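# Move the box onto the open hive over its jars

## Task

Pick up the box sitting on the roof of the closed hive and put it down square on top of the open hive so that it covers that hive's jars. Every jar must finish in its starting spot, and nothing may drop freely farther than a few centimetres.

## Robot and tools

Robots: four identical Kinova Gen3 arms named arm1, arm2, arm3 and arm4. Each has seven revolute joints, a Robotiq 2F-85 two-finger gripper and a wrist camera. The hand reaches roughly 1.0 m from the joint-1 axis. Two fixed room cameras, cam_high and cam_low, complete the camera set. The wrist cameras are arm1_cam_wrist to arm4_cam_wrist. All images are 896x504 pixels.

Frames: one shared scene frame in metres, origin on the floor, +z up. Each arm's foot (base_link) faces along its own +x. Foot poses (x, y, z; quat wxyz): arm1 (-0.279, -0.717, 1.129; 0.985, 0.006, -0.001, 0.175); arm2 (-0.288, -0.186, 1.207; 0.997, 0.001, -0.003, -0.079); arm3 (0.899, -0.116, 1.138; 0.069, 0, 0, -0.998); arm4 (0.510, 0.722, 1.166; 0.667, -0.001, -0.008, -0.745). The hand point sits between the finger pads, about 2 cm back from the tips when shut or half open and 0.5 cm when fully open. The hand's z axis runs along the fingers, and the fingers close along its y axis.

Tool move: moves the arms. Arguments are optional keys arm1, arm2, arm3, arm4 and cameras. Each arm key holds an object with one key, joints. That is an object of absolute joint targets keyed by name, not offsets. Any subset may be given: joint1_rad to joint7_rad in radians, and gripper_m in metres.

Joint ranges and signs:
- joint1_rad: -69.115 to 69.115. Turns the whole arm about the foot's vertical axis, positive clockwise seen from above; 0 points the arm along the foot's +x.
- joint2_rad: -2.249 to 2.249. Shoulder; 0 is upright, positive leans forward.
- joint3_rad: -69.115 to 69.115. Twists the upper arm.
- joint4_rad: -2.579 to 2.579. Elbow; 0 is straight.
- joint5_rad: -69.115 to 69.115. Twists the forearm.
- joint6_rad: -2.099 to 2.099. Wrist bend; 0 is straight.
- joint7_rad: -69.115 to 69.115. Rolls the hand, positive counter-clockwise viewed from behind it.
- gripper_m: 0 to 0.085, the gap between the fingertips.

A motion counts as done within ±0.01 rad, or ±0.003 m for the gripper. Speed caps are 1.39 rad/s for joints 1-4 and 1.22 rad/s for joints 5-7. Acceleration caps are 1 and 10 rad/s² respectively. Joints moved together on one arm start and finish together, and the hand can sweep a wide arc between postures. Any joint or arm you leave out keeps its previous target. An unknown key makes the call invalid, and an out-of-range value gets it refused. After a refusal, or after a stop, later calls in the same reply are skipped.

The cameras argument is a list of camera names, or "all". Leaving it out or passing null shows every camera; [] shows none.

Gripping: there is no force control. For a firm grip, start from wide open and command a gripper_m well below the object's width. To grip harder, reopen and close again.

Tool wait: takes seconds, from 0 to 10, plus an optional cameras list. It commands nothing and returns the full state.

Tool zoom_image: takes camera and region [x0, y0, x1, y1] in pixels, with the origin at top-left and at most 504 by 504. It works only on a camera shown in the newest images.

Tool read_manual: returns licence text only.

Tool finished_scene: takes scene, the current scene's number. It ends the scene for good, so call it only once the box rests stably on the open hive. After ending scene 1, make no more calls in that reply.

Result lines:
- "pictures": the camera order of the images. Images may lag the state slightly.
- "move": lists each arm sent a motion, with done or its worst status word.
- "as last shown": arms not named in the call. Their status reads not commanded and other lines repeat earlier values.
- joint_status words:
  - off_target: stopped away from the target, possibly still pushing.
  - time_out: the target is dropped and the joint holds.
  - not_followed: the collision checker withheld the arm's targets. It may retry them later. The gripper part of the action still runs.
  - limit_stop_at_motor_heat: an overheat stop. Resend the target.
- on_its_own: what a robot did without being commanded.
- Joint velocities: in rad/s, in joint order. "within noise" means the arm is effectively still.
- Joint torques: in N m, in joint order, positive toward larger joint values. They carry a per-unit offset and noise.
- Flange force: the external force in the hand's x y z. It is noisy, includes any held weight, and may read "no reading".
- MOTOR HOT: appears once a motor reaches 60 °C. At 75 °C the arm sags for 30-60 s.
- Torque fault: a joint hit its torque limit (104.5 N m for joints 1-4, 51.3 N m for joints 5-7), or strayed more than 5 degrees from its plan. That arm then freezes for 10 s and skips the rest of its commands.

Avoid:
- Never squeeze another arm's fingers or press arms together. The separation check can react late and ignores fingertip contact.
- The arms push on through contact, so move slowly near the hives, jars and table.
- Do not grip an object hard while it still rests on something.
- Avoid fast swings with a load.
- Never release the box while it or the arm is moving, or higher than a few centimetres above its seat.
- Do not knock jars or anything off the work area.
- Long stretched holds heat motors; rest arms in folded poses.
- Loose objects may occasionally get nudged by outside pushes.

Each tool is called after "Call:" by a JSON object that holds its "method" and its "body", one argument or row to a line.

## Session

Call:
{"method": "move", "body": {
  "arm1": {"joints":{"joint1_rad":0.12,"joint2_rad":-0.48,"joint3_rad":-0.11,"joint4_rad":1.473,"joint5_rad":-0.081,"joint6_rad":1.6,"joint7_rad":1.2,"gripper_m":0.085}},
  "arm2": {"joints":{"joint1_rad":-0.4,"joint2_rad":-0.469,"joint3_rad":-0.069,"joint4_rad":1.438,"joint5_rad":-0.052,"joint6_rad":1.6,"joint7_rad":1.915,"gripper_m":0.085}},
  "arm3": {"joints":{"joint1_rad":0.238,"joint2_rad":-0.458,"joint3_rad":-0.068,"joint4_rad":1.544,"joint5_rad":-0.058,"joint6_rad":1.5,"joint7_rad":1.570,"gripper_m":0.085}},
  "cameras": ["cam_high","cam_low"]
}}

Call:
{"method": "wait", "body": {
  "seconds": 0.5,
  "cameras": ["arm1_cam_wrist","arm2_cam_wrist","arm3_cam_wrist"]
}}

Call:
{"method": "move", "body": {
  "arm3": {"joints":{"joint1_rad":-0.5}},
  "cameras": []
}}

Call:
{"method": "wait", "body": {
  "seconds": 0.5,
  "cameras": ["arm3_cam_wrist"]
}}

Scene clock: 2.07 s.
Joint torques (N m): arm1=[-1.08 0.26 -0.21 -9.37 -0.02 -1.22 0.13] | arm2=[-0.08 0.74 -0.66 -9.58 -0.05 -1.34 0.09] | arm3=[0.3 -0.2 0.25 -8.24 -0.18 -1.74 0.29] | arm4=[-0.69 -0.82 1.07 -7.02 -0.67 0.32 -0.1]
Motor temperatures (°C): arm1=[33 32 30 28 37 41 45] | arm2=[33 29 30 32 43 43 40] | arm3=[32 31 30 29 43 43 37] | arm4=[34 34 32 29 37 39 48]
Flange force (N): arm1=[0.9 -0.7 2.4] | arm2=[3.8 -1.2 2.8] | arm3=[-2.4 1.2 -4.1] | arm4=[1.6 1.9 -3.3]
move: arm1 done; arm2 done; arm3 done
Joint velocities: within noise
arm1.joint_positions: joint1_rad=+0.120 joint2_rad=-0.480 joint3_rad=-0.110 joint4_rad=+1.473 joint5_rad=-0.081 joint6_rad=+1.600 joint7_rad=+1.200 gripper_m=+0.085
arm1.joint_status: all done
arm1.hand: x=-0.0658 y=-0.6358 z=+1.6937 quat_wxyz=(-0.248, -0.002, -0.962, -0.112) (m; scene frame)
arm2.joint_positions: joint1_rad=-0.400 joint2_rad=-0.469 joint3_rad=-0.069 joint4_rad=+1.438 joint5_rad=-0.052 joint6_rad=+1.600 joint7_rad=+1.915 gripper_m=+0.085
arm2.joint_status: all done
arm2.hand: x=-0.0648 y=-0.1156 z=+1.7852 quat_wxyz=(-0.285, +0.317, -0.905, -0.004) (m; scene frame)
arm3.joint_positions: joint1_rad=+0.238 joint2_rad=-0.458 joint3_rad=-0.068 joint4_rad=+1.544 joint5_rad=-0.058 joint6_rad=+1.500 joint7_rad=+1.570 gripper_m=+0.085
arm3.joint_status: all done
arm3.hand: x=+0.6440 y=-0.1071 z=+1.6820 quat_wxyz=(-0.009, -0.962, +0.009, +0.274) (m; scene frame)
arm4.joint_positions: joint1_rad=+0.554 joint2_rad=-0.326 joint3_rad=-0.072 joint4_rad=+1.563 joint5_rad=-0.062 joint6_rad=+2.060 joint7_rad=+1.151 gripper_m=+0.085
arm4.joint_status: not commanded
arm4.hand: x=+0.4392 y=+0.6355 z=+1.6459 quat_wxyz=(+0.030, -0.955, -0.285, -0.074) (m; scene frame)
pictures: cam_high, cam_low

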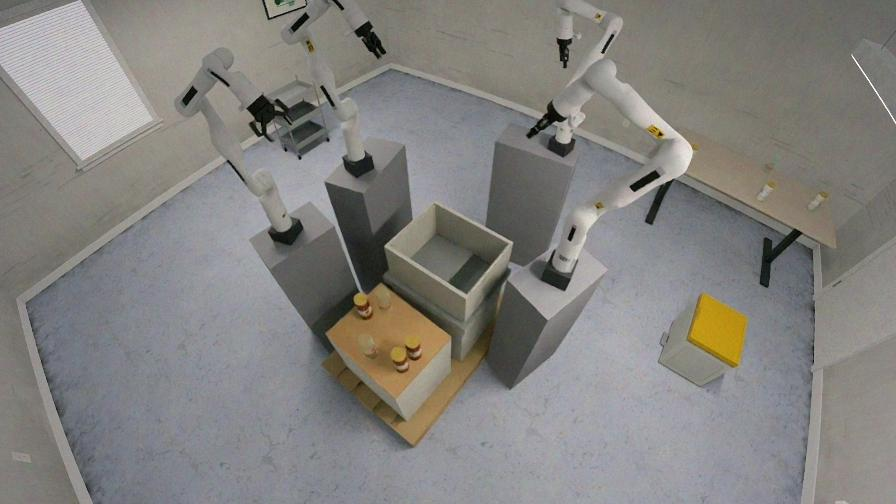

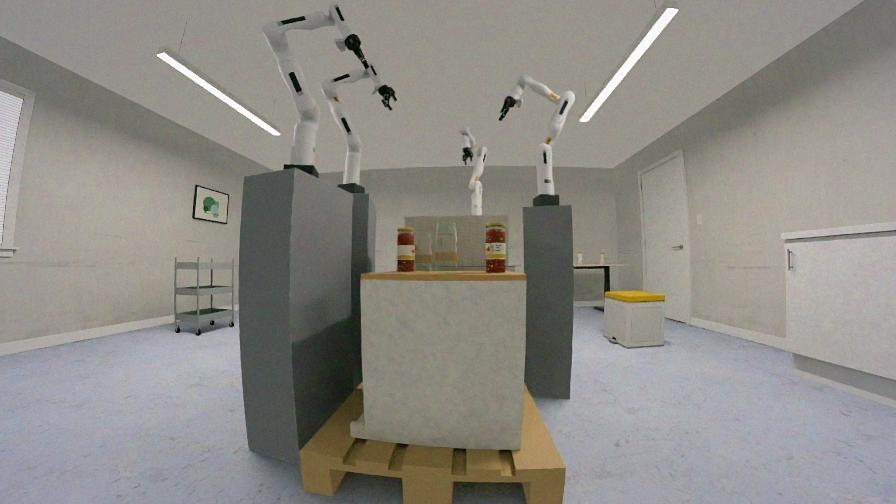

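Scene clock: 2.57 s.
Joint torques (N m): arm1=[-0.94 0.3 -0.16 -9.46 -0.01 -1.28 0.13] | arm2=[-0.1 0.75 -0.66 -9.59 -0.05 -1.33 0.08] | arm3=[0.39 -0.25 0.21 -8.17 -0.2 -1.76 0.23] | arm4=[-0.64 -0.82 1.01 -6.96 -0.6 0.33 -0.13]
Motor temperatures (°C): arm1=[33 32 30 28 37 41 45] | arm2=[33 29 30 32 43 43 40] | arm3=[32 31 30 29 43 43 37] | arm4=[34 34 32 29 37 39 48]
Flange force (N): arm1=[1.2 -0.8 2.5] | arm2=[3.8 -1.2 2.8] | arm3=[-2.7 0.8 -4.4] | arm4=[1.5 1.7 -3.5]
Joint velocities: within noise
arm1.joint_positions: joint1_rad=+0.120 joint2_rad=-0.480 joint3_rad=-0.110 joint4_rad=+1.473 joint5_rad=-0.081 joint6_rad=+1.600 joint7_rad=+1.200 gripper_m=+0.085
arm1.joint_status: all done
arm1.hand: x=-0.0658 y=-0.6358 z=+1.6937 quat_wxyz=(-0.248, -0.002, -0.962, -0.112) (m; scene frame)
arm2.joint_positions: joint1_rad=-0.400 joint2_rad=-0.469 joint3_rad=-0.069 joint4_rad=+1.438 joint5_rad=-0.052 joint6_rad=+1.600 joint7_rad=+1.915 gripper_m=+0.085
arm2.joint_status: all done
arm2.hand: x=-0.0648 y=-0.1156 z=+1.7852 quat_wxyz=(-0.285, +0.317, -0.905, -0.004) (m; scene frame)
arm3.joint_positions: joint1_rad=+0.238 joint2_rad=-0.458 joint3_rad=-0.068 joint4_rad=+1.544 joint5_rad=-0.058 joint6_rad=+1.500 joint7_rad=+1.570 gripper_m=+0.085
arm3.joint_status: all done
arm3.hand: x=+0.6440 y=-0.1071 z=+1.6820 quat_wxyz=(-0.009, -0.962, +0.009, +0.274) (m; scene frame)
arm4.joint_positions: joint1_rad=+0.554 joint2_rad=-0.326 joint3_rad=-0.072 joint4_rad=+1.563 joint5_rad=-0.062 joint6_rad=+2.060 joint7_rad=+1.151 gripper_m=+0.085
arm4.joint_status: not commanded
arm4.hand: x=+0.4392 y=+0.6355 z=+1.6459 quat_wxyz=(+0.030, -0.955, -0.285, -0.074) (m; scene frame)
wait: 0.50 s; at rest by 0.27 s
pictures: arm1_cam_wrist, arm2_cam_wrist, arm3_cam_wrist

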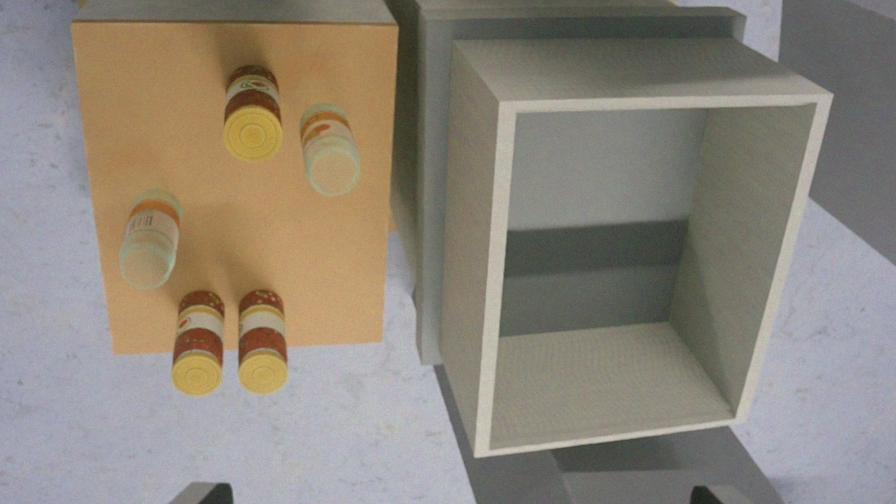

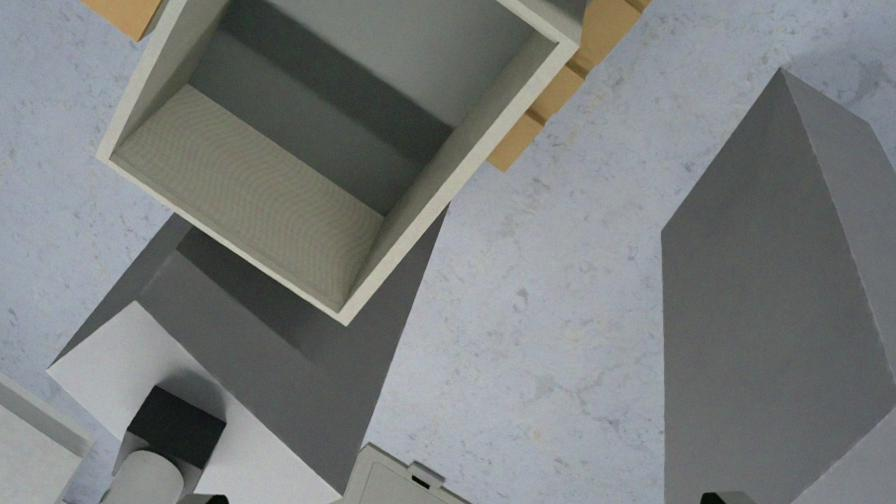

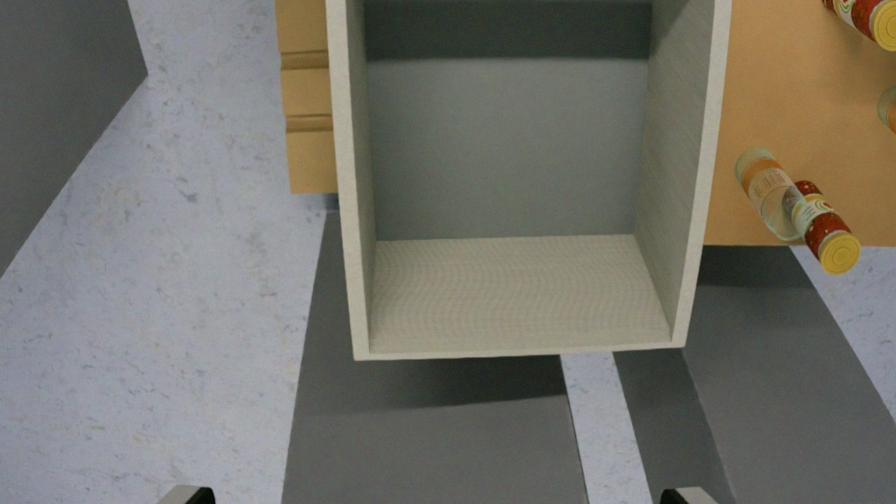

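Scene clock: 4.60 s.
Joint torques (N m): arm1=[-1.01 0.32 -0.25 -9.43 -0.02 -1.25 0.12] | arm2=[-0.1 0.75 -0.67 -9.55 -0.04 -1.34 0.08] | arm3=[0.4 -0.19 0.04 -8.22 -0.16 -1.77 0.26] | arm4=[-0.7 -0.81 1.03 -6.95 -0.62 0.34 -0.12]
Motor temperatures (°C): arm1=[33 32 30 28 37 41 45] | arm2=[33 29 30 32 43 43 40] | arm3=[32 31 30 29 43 43 37] | arm4=[34 34 32 29 37 39 48]
Flange force (N): arm1=[1.1 -1.1 2.4] | arm2=[3.8 -1.3 2.7] | arm3=[-2.4 0.3 -4.3] | arm4=[1.5 1.8 -3.5]
move: arm3 done
Joint velocities: within noise
arm1, arm2, arm4: as last shown
arm3.joint_positions: joint1_rad=-0.500 joint2_rad=-0.458 joint3_rad=-0.068 joint4_rad=+1.544 joint5_rad=-0.058 joint6_rad=+1.500 joint7_rad=+1.570 gripper_m=+0.085
arm3.joint_status: all done
arm3.hand: x=+0.7045 y=-0.2812 z=+1.6821 quat_wxyz=(-0.107, -0.900, -0.339, +0.253) (m; scene frame)
pictures: none
No camera images: "cameras" was empty.

Scene clock: 5.10 s.
Joint torques (N m): arm1=[-0.98 0.36 -0.16 -9.46 -0.02 -1.27 0.11] | arm2=[-0.1 0.76 -0.67 -9.57 -0.05 -1.35 0.06] | arm3=[0.34 -0.2 0.11 -8.11 -0.26 -1.72 0.17] | arm4=[-0.75 -0.89 1.05 -7.01 -0.67 0.31 -0.09]
Motor temperatures (°C): arm1=[33 32 30 28 37 41 45] | arm2=[33 29 30 32 43 43 40] | arm3=[32 31 30 29 43 43 37] | arm4=[34 34 32 29 37 39 48]
Flange force (N): arm1=[1.3 -0.9 2.5] | arm2=[3.9 -1.3 2.7] | arm3=[-2.7 0.3 -4.4] | arm4=[1.4 1.9 -3.5]
Joint velocities: within noise
arm1.joint_positions: joint1_rad=+0.120 joint2_rad=-0.480 joint3_rad=-0.110 joint4_rad=+1.473 joint5_rad=-0.081 joint6_rad=+1.600 joint7_rad=+1.200 gripper_m=+0.085
arm1.joint_status: not commanded
arm1.hand: x=-0.0658 y=-0.6358 z=+1.6937 quat_wxyz=(-0.248, -0.002, -0.962, -0.112) (m; scene frame)
arm2.joint_positions: joint1_rad=-0.400 joint2_rad=-0.469 joint3_rad=-0.069 joint4_rad=+1.438 joint5_rad=-0.052 joint6_rad=+1.600 joint7_rad=+1.915 gripper_m=+0.085
arm2.joint_status: not commanded
arm2.hand: x=-0.0648 y=-0.1156 z=+1.7852 quat_wxyz=(-0.285, +0.317, -0.905, -0.004) (m; scene frame)
arm3.joint_positions: joint1_rad=-0.500 joint2_rad=-0.458 joint3_rad=-0.068 joint4_rad=+1.544 joint5_rad=-0.058 joint6_rad=+1.500 joint7_rad=+1.570 gripper_m=+0.085
arm3.joint_status: all done
arm3.hand: x=+0.7045 y=-0.2812 z=+1.6821 quat_wxyz=(-0.107, -0.900, -0.339, +0.253) (m; scene frame)
arm4.joint_positions: joint1_rad=+0.554 joint2_rad=-0.326 joint3_rad=-0.072 joint4_rad=+1.563 joint5_rad=-0.062 joint6_rad=+2.060 joint7_rad=+1.151 gripper_m=+0.085
arm4.joint_status: not commanded
arm4.hand: x=+0.4392 y=+0.6355 z=+1.6459 quat_wxyz=(+0.030, -0.955, -0.285, -0.074) (m; scene frame)
wait: 0.50 s; at rest by 0.27 s
pictures: arm3_cam_wrist

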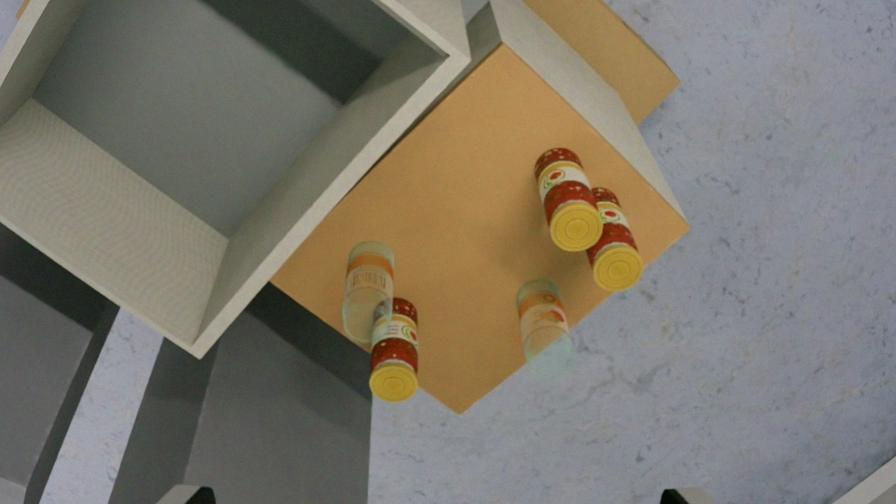

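Call:
{"method": "move", "body": {
  "arm1": {"joints":{"joint1_rad":1.2,"joint6_rad":2.0}},
  "arm2": {"joints":{"joint1_rad":-0.1695,"joint2_rad":1.2534,"joint3_rad":0,"joint4_rad":1.8996,"joint5_rad":0,"joint6_rad":-0.0114,"joint7_rad":3.144}},
  "arm3": {"joints":{"joint1_rad":-0.2389,"joint2_rad":1.0808,"joint3_rad":0,"joint4_rad":2.2332,"joint5_rad":0,"joint6_rad":-0.1724,"joint7_rad":2.768}},
  "cameras": []
}}

Call:
{"method": "wait", "body": {
  "seconds": 0.5,
  "cameras": ["arm2_cam_wrist","arm3_cam_wrist"]
}}

Scene clock: 63.17 s.
Joint torques (N m): arm1=[-1 1.15 -0.21 -8.45 -0.04 -0.14 0.13] | arm2=[-0.12 -17.86 -0.24 -0.47 -0.05 0.18 0.06] | arm3=[0.39 -15.61 0.58 2.42 -0.15 -0.26 0.27] | arm4=[-0.73 -0.79 1.11 -7.06 -0.58 0.34 -0.11]
Motor temperatures (°C): arm1=[33 32 30 28 37 41 45] | arm2=[32 29 30 32 43 43 40] | arm3=[32 31 30 29 43 43 37] | arm4=[34 34 32 30 37 39 48]
Flange force (N): arm1=[0.3 -0.4 3.1] | arm2=[0.1 2.2 -3.5] | arm3=[-2.4 -3.3 -0.9] | arm4=[1.7 2.1 -3.1]
move: arm1 done; arm2 done; arm3 done
Joint velocities: within noise
arm1.joint_positions: joint1_rad=+1.200 joint2_rad=-0.480 joint3_rad=-0.110 joint4_rad=+1.473 joint5_rad=-0.081 joint6_rad=+2.000 joint7_rad=+1.200 gripper_m=+0.085
arm1.joint_status: all done
arm1.hand: x=-0.1887 y=-0.7939 z=+1.6499 quat_wxyz=(-0.070, -0.512, -0.856, -0.002) (m; scene frame)
arm2.joint_positions: joint1_rad=-0.169 joint2_rad=+1.253 joint3_rad=+0.000 joint4_rad=+1.900 joint5_rad=+0.000 joint6_rad=-0.011 joint7_rad=+3.144 gripper_m=+0.085
arm2.joint_status: all done
arm2.hand: x=+0.1101 y=-0.2060 z=+1.0002 quat_wxyz=(-0.003, +0.712, -0.702, +0.001) (m; scene frame)
arm3.joint_positions: joint1_rad=-0.239 joint2_rad=+1.081 joint3_rad=+0.000 joint4_rad=+2.233 joint5_rad=+0.000 joint6_rad=-0.172 joint7_rad=+2.768 gripper_m=+0.085
arm3.joint_status: all done
arm3.hand: x=+0.5948 y=-0.2104 z=+0.9998 quat_wxyz=(+0.000, -0.706, -0.708, +0.001) (m; scene frame)
arm4: as last shown
pictures: none
No camera images: "cameras" was empty.

Scene clock: 63.67 s.
Joint torques (N m): arm1=[-0.99 1.14 -0.21 -8.41 0 -0.12 0.12] | arm2=[-0.13 -17.86 -0.29 -0.47 -0.03 0.2 0.06] | arm3=[0.34 -15.62 0.48 2.41 -0.11 -0.23 0.22] | arm4=[-0.62 -0.84 1.01 -7.06 -0.57 0.31 -0.1]
Motor temperatures (°C): arm1=[33 32 30 28 37 41 45] | arm2=[32 29 30 32 43 43 40] | arm3=[32 31 30 29 43 43 37] | arm4=[34 34 32 30 37 39 48]
Flange force (N): arm1=[0.2 -0.3 3.0] | arm2=[0.1 2.3 -3.5] | arm3=[-2.2 -3.2 -0.8] | arm4=[1.6 1.9 -3.2]
Joint velocities: within noise
arm1.joint_positions: joint1_rad=+1.200 joint2_rad=-0.480 joint3_rad=-0.110 joint4_rad=+1.473 joint5_rad=-0.081 joint6_rad=+2.000 joint7_rad=+1.200 gripper_m=+0.085
arm1.joint_status: all done
arm1.hand: x=-0.1887 y=-0.7939 z=+1.6499 quat_wxyz=(-0.070, -0.512, -0.856, -0.002) (m; scene frame)
arm2.joint_positions: joint1_rad=-0.169 joint2_rad=+1.253 joint3_rad=+0.000 joint4_rad=+1.900 joint5_rad=+0.000 joint6_rad=-0.011 joint7_rad=+3.144 gripper_m=+0.085
arm2.joint_status: all done
arm2.hand: x=+0.1101 y=-0.2060 z=+1.0002 quat_wxyz=(-0.003, +0.712, -0.702, +0.001) (m; scene frame)
arm3.joint_positions: joint1_rad=-0.239 joint2_rad=+1.081 joint3_rad=+0.000 joint4_rad=+2.233 joint5_rad=+0.000 joint6_rad=-0.172 joint7_rad=+2.768 gripper_m=+0.085
arm3.joint_status: all done
arm3.hand: x=+0.5948 y=-0.2104 z=+0.9998 quat_wxyz=(+0.000, -0.706, -0.708, +0.001) (m; scene frame)
arm4.joint_positions: joint1_rad=+0.554 joint2_rad=-0.326 joint3_rad=-0.072 joint4_rad=+1.563 joint5_rad=-0.062 joint6_rad=+2.060 joint7_rad=+1.151 gripper_m=+0.085
arm4.joint_status: not commanded
arm4.hand: x=+0.4392 y=+0.6355 z=+1.6459 quat_wxyz=(+0.030, -0.955, -0.285, -0.074) (m; scene frame)
wait: 0.50 s; at rest by 0.27 s
pictures: arm2_cam_wrist, arm3_cam_wrist

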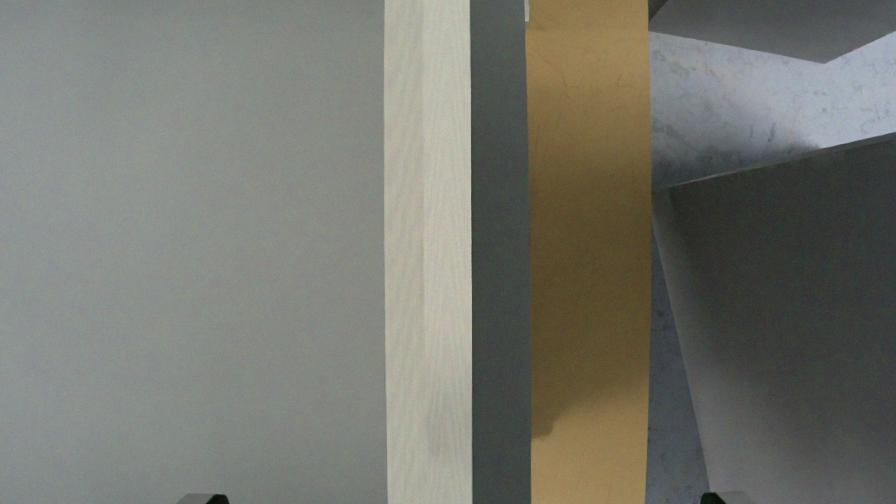

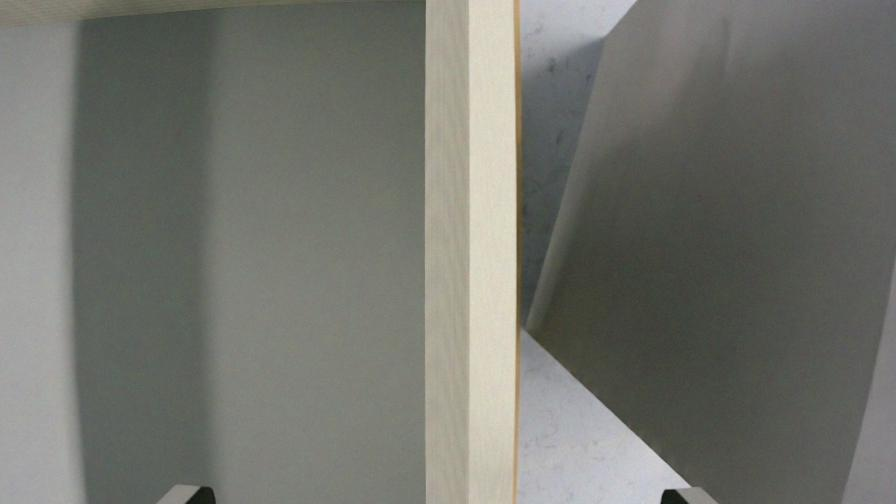

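Call:
{"method": "move", "body": {
  "arm2": {"joints":{"joint1_rad":-0.1693,"joint2_rad":1.4302,"joint4_rad":1.7633,"joint6_rad":-0.0519}},
  "arm3": {"joints":{"joint1_rad":-0.2447,"joint2_rad":1.2888,"joint4_rad":2.1491,"joint6_rad":-0.2963,"joint7_rad":2.7623}},
  "cameras": []
}}

Call:
{"method": "wait", "body": {
  "seconds": 0.4,
  "cameras": ["arm2_cam_wrist","arm3_cam_wrist"]
}}

Call:
{"method": "move", "body": {
  "arm2": {"joints":{"gripper_m":0.0}},
  "arm3": {"joints":{"gripper_m":0.0}},
  "cameras": ["arm2_cam_wrist","arm3_cam_wrist"]
}}

Call:
{"method": "move", "body": {
  "arm2": {"joints":{"joint2_rad":1.2783,"joint4_rad":1.8713,"joint6_rad":-0.0080}},
  "arm3": {"joints":{"joint2_rad":1.1133,"joint4_rad":2.2370,"joint6_rad":-0.2087}},
  "cameras": ["cam_high"]
}}

Scene clock: 92.50 s.
Joint torques (N m): arm1=[-0.99 1.15 -0.21 -8.39 -0.02 -0.12 0.14] | arm2=[-0.14 -18.29 -0.27 -0.12 -0.04 0.18 0.06] | arm3=[0.39 -16.16 0.6 3.55 -0.12 -0.21 0.27] | arm4=[-0.65 -0.82 1.01 -7.03 -0.61 0.29 -0.11]
Motor temperatures (°C): arm1=[33 32 30 28 37 41 45] | arm2=[32 30 30 32 43 43 40] | arm3=[32 32 30 29 43 43 37] | arm4=[34 34 32 30 37 39 48]
Flange force (N): arm1=[0.2 -0.3 2.9] | arm2=[0.2 2.1 -3.9] | arm3=[-2.4 -3.2 0.3] | arm4=[1.6 1.7 -3.4]
move: arm2 done; arm3 done
Joint velocities: within noise
arm1, arm4: as last shown
arm2.joint_positions: joint1_rad=-0.169 joint2_rad=+1.430 joint3_rad=+0.000 joint4_rad=+1.763 joint5_rad=+0.000 joint6_rad=-0.052 joint7_rad=+3.144 gripper_m=+0.085
arm2.joint_status: all done
arm2.hand: x=+0.1146 y=-0.2060 z=+0.9283 quat_wxyz=(-0.003, +0.712, -0.702, +0.001) (m; scene frame)
arm3.joint_positions: joint1_rad=-0.245 joint2_rad=+1.289 joint3_rad=+0.000 joint4_rad=+2.149 joint5_rad=+0.000 joint6_rad=-0.296 joint7_rad=+2.762 gripper_m=+0.085
arm3.joint_status: all done
arm3.hand: x=+0.5999 y=-0.2104 z=+0.9279 quat_wxyz=(+0.000, -0.706, -0.708, +0.001) (m; scene frame)
pictures: none
No camera images: "cameras" was empty.

Scene clock: 92.90 s.
Joint torques (N m): arm1=[-1.03 1.18 -0.26 -8.35 0.01 -0.12 0.17] | arm2=[-0.17 -18.3 -0.24 -0.1 -0.04 0.19 0.05] | arm3=[0.3 -16.12 0.6 3.54 -0.19 -0.18 0.26] | arm4=[-0.69 -0.83 1.13 -7.03 -0.63 0.35 -0.1]
Motor temperatures (°C): arm1=[33 32 30 28 37 41 45] | arm2=[32 30 30 32 43 43 40] | arm3=[32 32 30 29 43 43 37] | arm4=[34 34 32 30 37 39 48]
Flange force (N): arm1=[0.2 -0.3 2.8] | arm2=[0.3 2.1 -3.8] | arm3=[-2.0 -3.2 0.2] | arm4=[1.6 2.2 -3.2]
Joint velocities: within noise
arm1.joint_positions: joint1_rad=+1.200 joint2_rad=-0.480 joint3_rad=-0.110 joint4_rad=+1.473 joint5_rad=-0.081 joint6_rad=+2.000 joint7_rad=+1.200 gripper_m=+0.085
arm1.joint_status: not commanded
arm1.hand: x=-0.1887 y=-0.7939 z=+1.6499 quat_wxyz=(-0.070, -0.512, -0.856, -0.002) (m; scene frame)
arm2.joint_positions: joint1_rad=-0.169 joint2_rad=+1.430 joint3_rad=+0.000 joint4_rad=+1.763 joint5_rad=+0.000 joint6_rad=-0.052 joint7_rad=+3.144 gripper_m=+0.085
arm2.joint_status: all done
arm2.hand: x=+0.1146 y=-0.2060 z=+0.9283 quat_wxyz=(-0.003, +0.712, -0.702, +0.001) (m; scene frame)
arm3.joint_positions: joint1_rad=-0.245 joint2_rad=+1.289 joint3_rad=+0.000 joint4_rad=+2.149 joint5_rad=+0.000 joint6_rad=-0.296 joint7_rad=+2.762 gripper_m=+0.085
arm3.joint_status: all done
arm3.hand: x=+0.5999 y=-0.2104 z=+0.9279 quat_wxyz=(+0.000, -0.706, -0.708, +0.001) (m; scene frame)
arm4.joint_positions: joint1_rad=+0.554 joint2_rad=-0.326 joint3_rad=-0.072 joint4_rad=+1.563 joint5_rad=-0.062 joint6_rad=+2.060 joint7_rad=+1.151 gripper_m=+0.085
arm4.joint_status: not commanded
arm4.hand: x=+0.4392 y=+0.6355 z=+1.6459 quat_wxyz=(+0.030, -0.955, -0.285, -0.074) (m; scene frame)
wait: 0.40 s; at rest by 0.27 s
pictures: arm2_cam_wrist, arm3_cam_wrist

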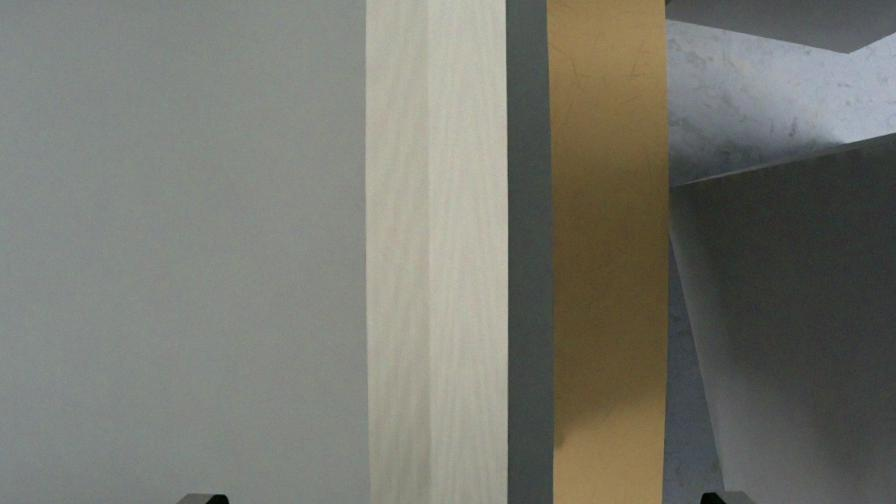

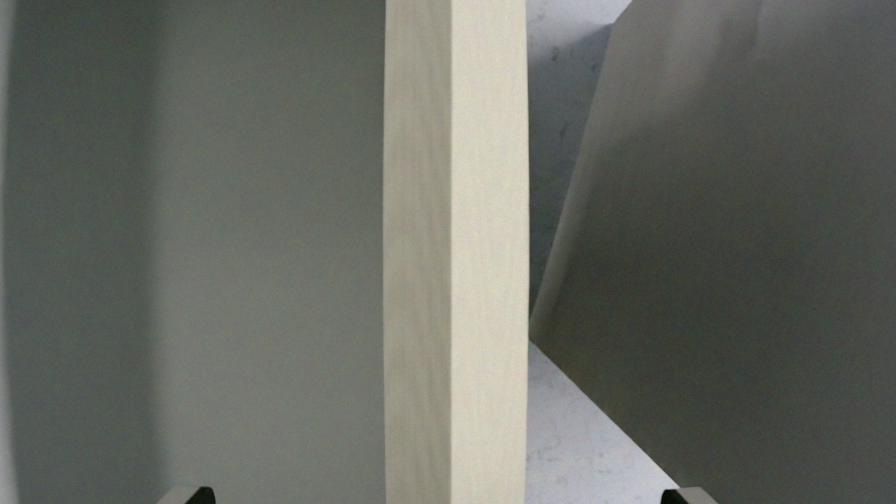

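Scene clock: 94.00 s.
Joint torques (N m): arm1=[-1.02 1.18 -0.24 -8.37 -0.02 -0.13 0.11] | arm2=[0.01 -5.9 -0.52 6.8 0.11 3.09 0.21] | arm3=[-0.02 -10.81 -1.03 4.14 -0.06 0.88 -0.02] | arm4=[-0.75 -0.84 1.05 -7 -0.61 0.28 -0.14]
Motor temperatures (°C): arm1=[33 32 30 28 37 41 45] | arm2=[32 30 30 32 43 43 40] | arm3=[32 32 30 29 43 43 37] | arm4=[34 34 32 30 37 39 48]
Flange force (N): arm1=[0.2 -0.5 2.8] | arm2=[0.3 -11.5 -18.9] | arm3=[-1.0 -6.1 -12.1] | arm4=[1.5 1.8 -3.5]
move: arm2 off_target; arm3 off_target
Joint velocities: within noise
arm1, arm4: as last shown
arm2.joint_positions: joint1_rad=-0.169 joint2_rad=+1.430 joint3_rad=+0.000 joint4_rad=+1.763 joint5_rad=+0.000 joint6_rad=-0.052 joint7_rad=+3.144 gripper_m=+0.017
arm2.joint_status: gripper_m off_target (ended at +0.017, target +0.000)
arm2.hand: x=+0.1147 y=-0.2060 z=+0.9283 quat_wxyz=(-0.003, +0.712, -0.702, +0.002) (m; scene frame)
arm3.joint_positions: joint1_rad=-0.245 joint2_rad=+1.289 joint3_rad=+0.000 joint4_rad=+2.149 joint5_rad=+0.000 joint6_rad=-0.296 joint7_rad=+2.762 gripper_m=+0.017
arm3.joint_status: gripper_m off_target (ended at +0.017, target +0.000)
arm3.hand: x=+0.5999 y=-0.2104 z=+0.9279 quat_wxyz=(+0.000, -0.706, -0.708, +0.001) (m; scene frame)
pictures: arm2_cam_wrist, arm3_cam_wrist

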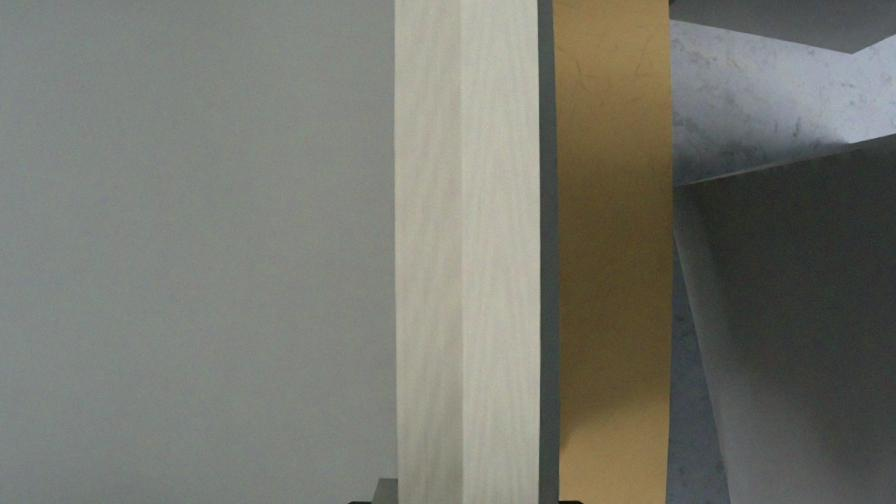

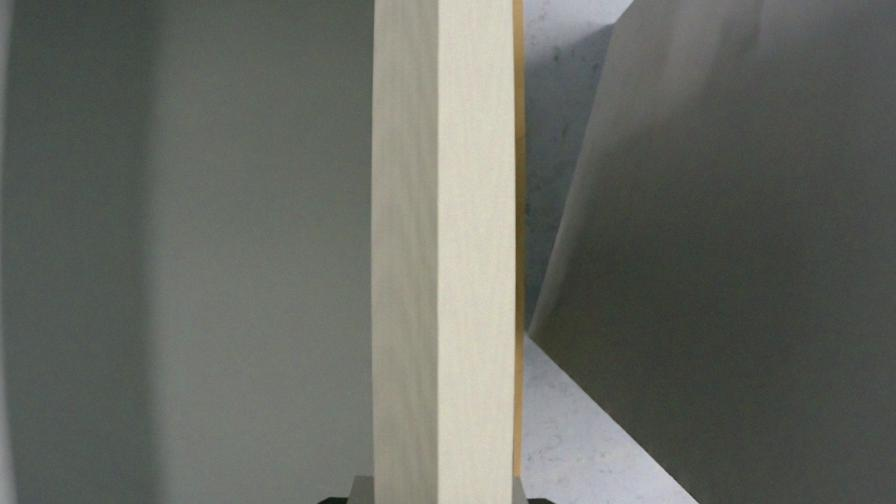

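Scene clock: 95.17 s.
Joint torques (N m): arm1=[-1.09 1.14 -0.2 -8.36 -0.04 -0.13 0.11] | arm2=[0.11 -19.48 0.39 7.95 0.11 4.04 0.21] | arm3=[-0.7 -15.91 -2.06 11.62 -0.07 3.7 -0.03] | arm4=[-0.7 -0.84 1.12 -6.91 -0.6 0.33 -0.14]
Motor temperatures (°C): arm1=[33 32 30 28 37 41 45] | arm2=[32 30 30 32 43 43 40] | arm3=[32 32 30 29 43 43 37] | arm4=[34 34 32 30 37 39 48]
Flange force (N): arm1=[0.1 -0.3 2.8] | arm2=[0.1 -12.2 16.6] | arm3=[-1.9 -16.6 17.6] | arm4=[1.5 2.0 -3.8]
move: arm2 done; arm3 done
Joint velocities: within noise
arm1, arm4: as last shown
arm2.joint_positions: joint1_rad=-0.169 joint2_rad=+1.278 joint3_rad=+0.000 joint4_rad=+1.871 joint5_rad=+0.000 joint6_rad=-0.008 joint7_rad=+3.144 gripper_m=+0.017
arm2.joint_status: all done
arm2.hand: x=+0.1144 y=-0.2061 z=+0.9903 quat_wxyz=(-0.003, +0.712, -0.702, +0.002) (m; scene frame)
arm3.joint_positions: joint1_rad=-0.245 joint2_rad=+1.113 joint3_rad=+0.000 joint4_rad=+2.237 joint5_rad=+0.000 joint6_rad=-0.209 joint7_rad=+2.762 gripper_m=+0.017
arm3.joint_status: all done
arm3.hand: x=+0.6000 y=-0.2103 z=+0.9898 quat_wxyz=(+0.000, -0.706, -0.708, +0.001) (m; scene frame)
pictures: cam_high

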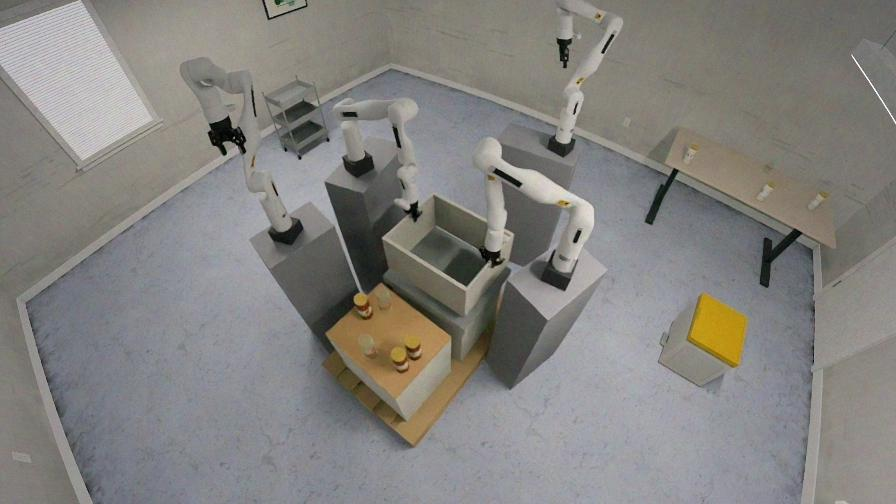

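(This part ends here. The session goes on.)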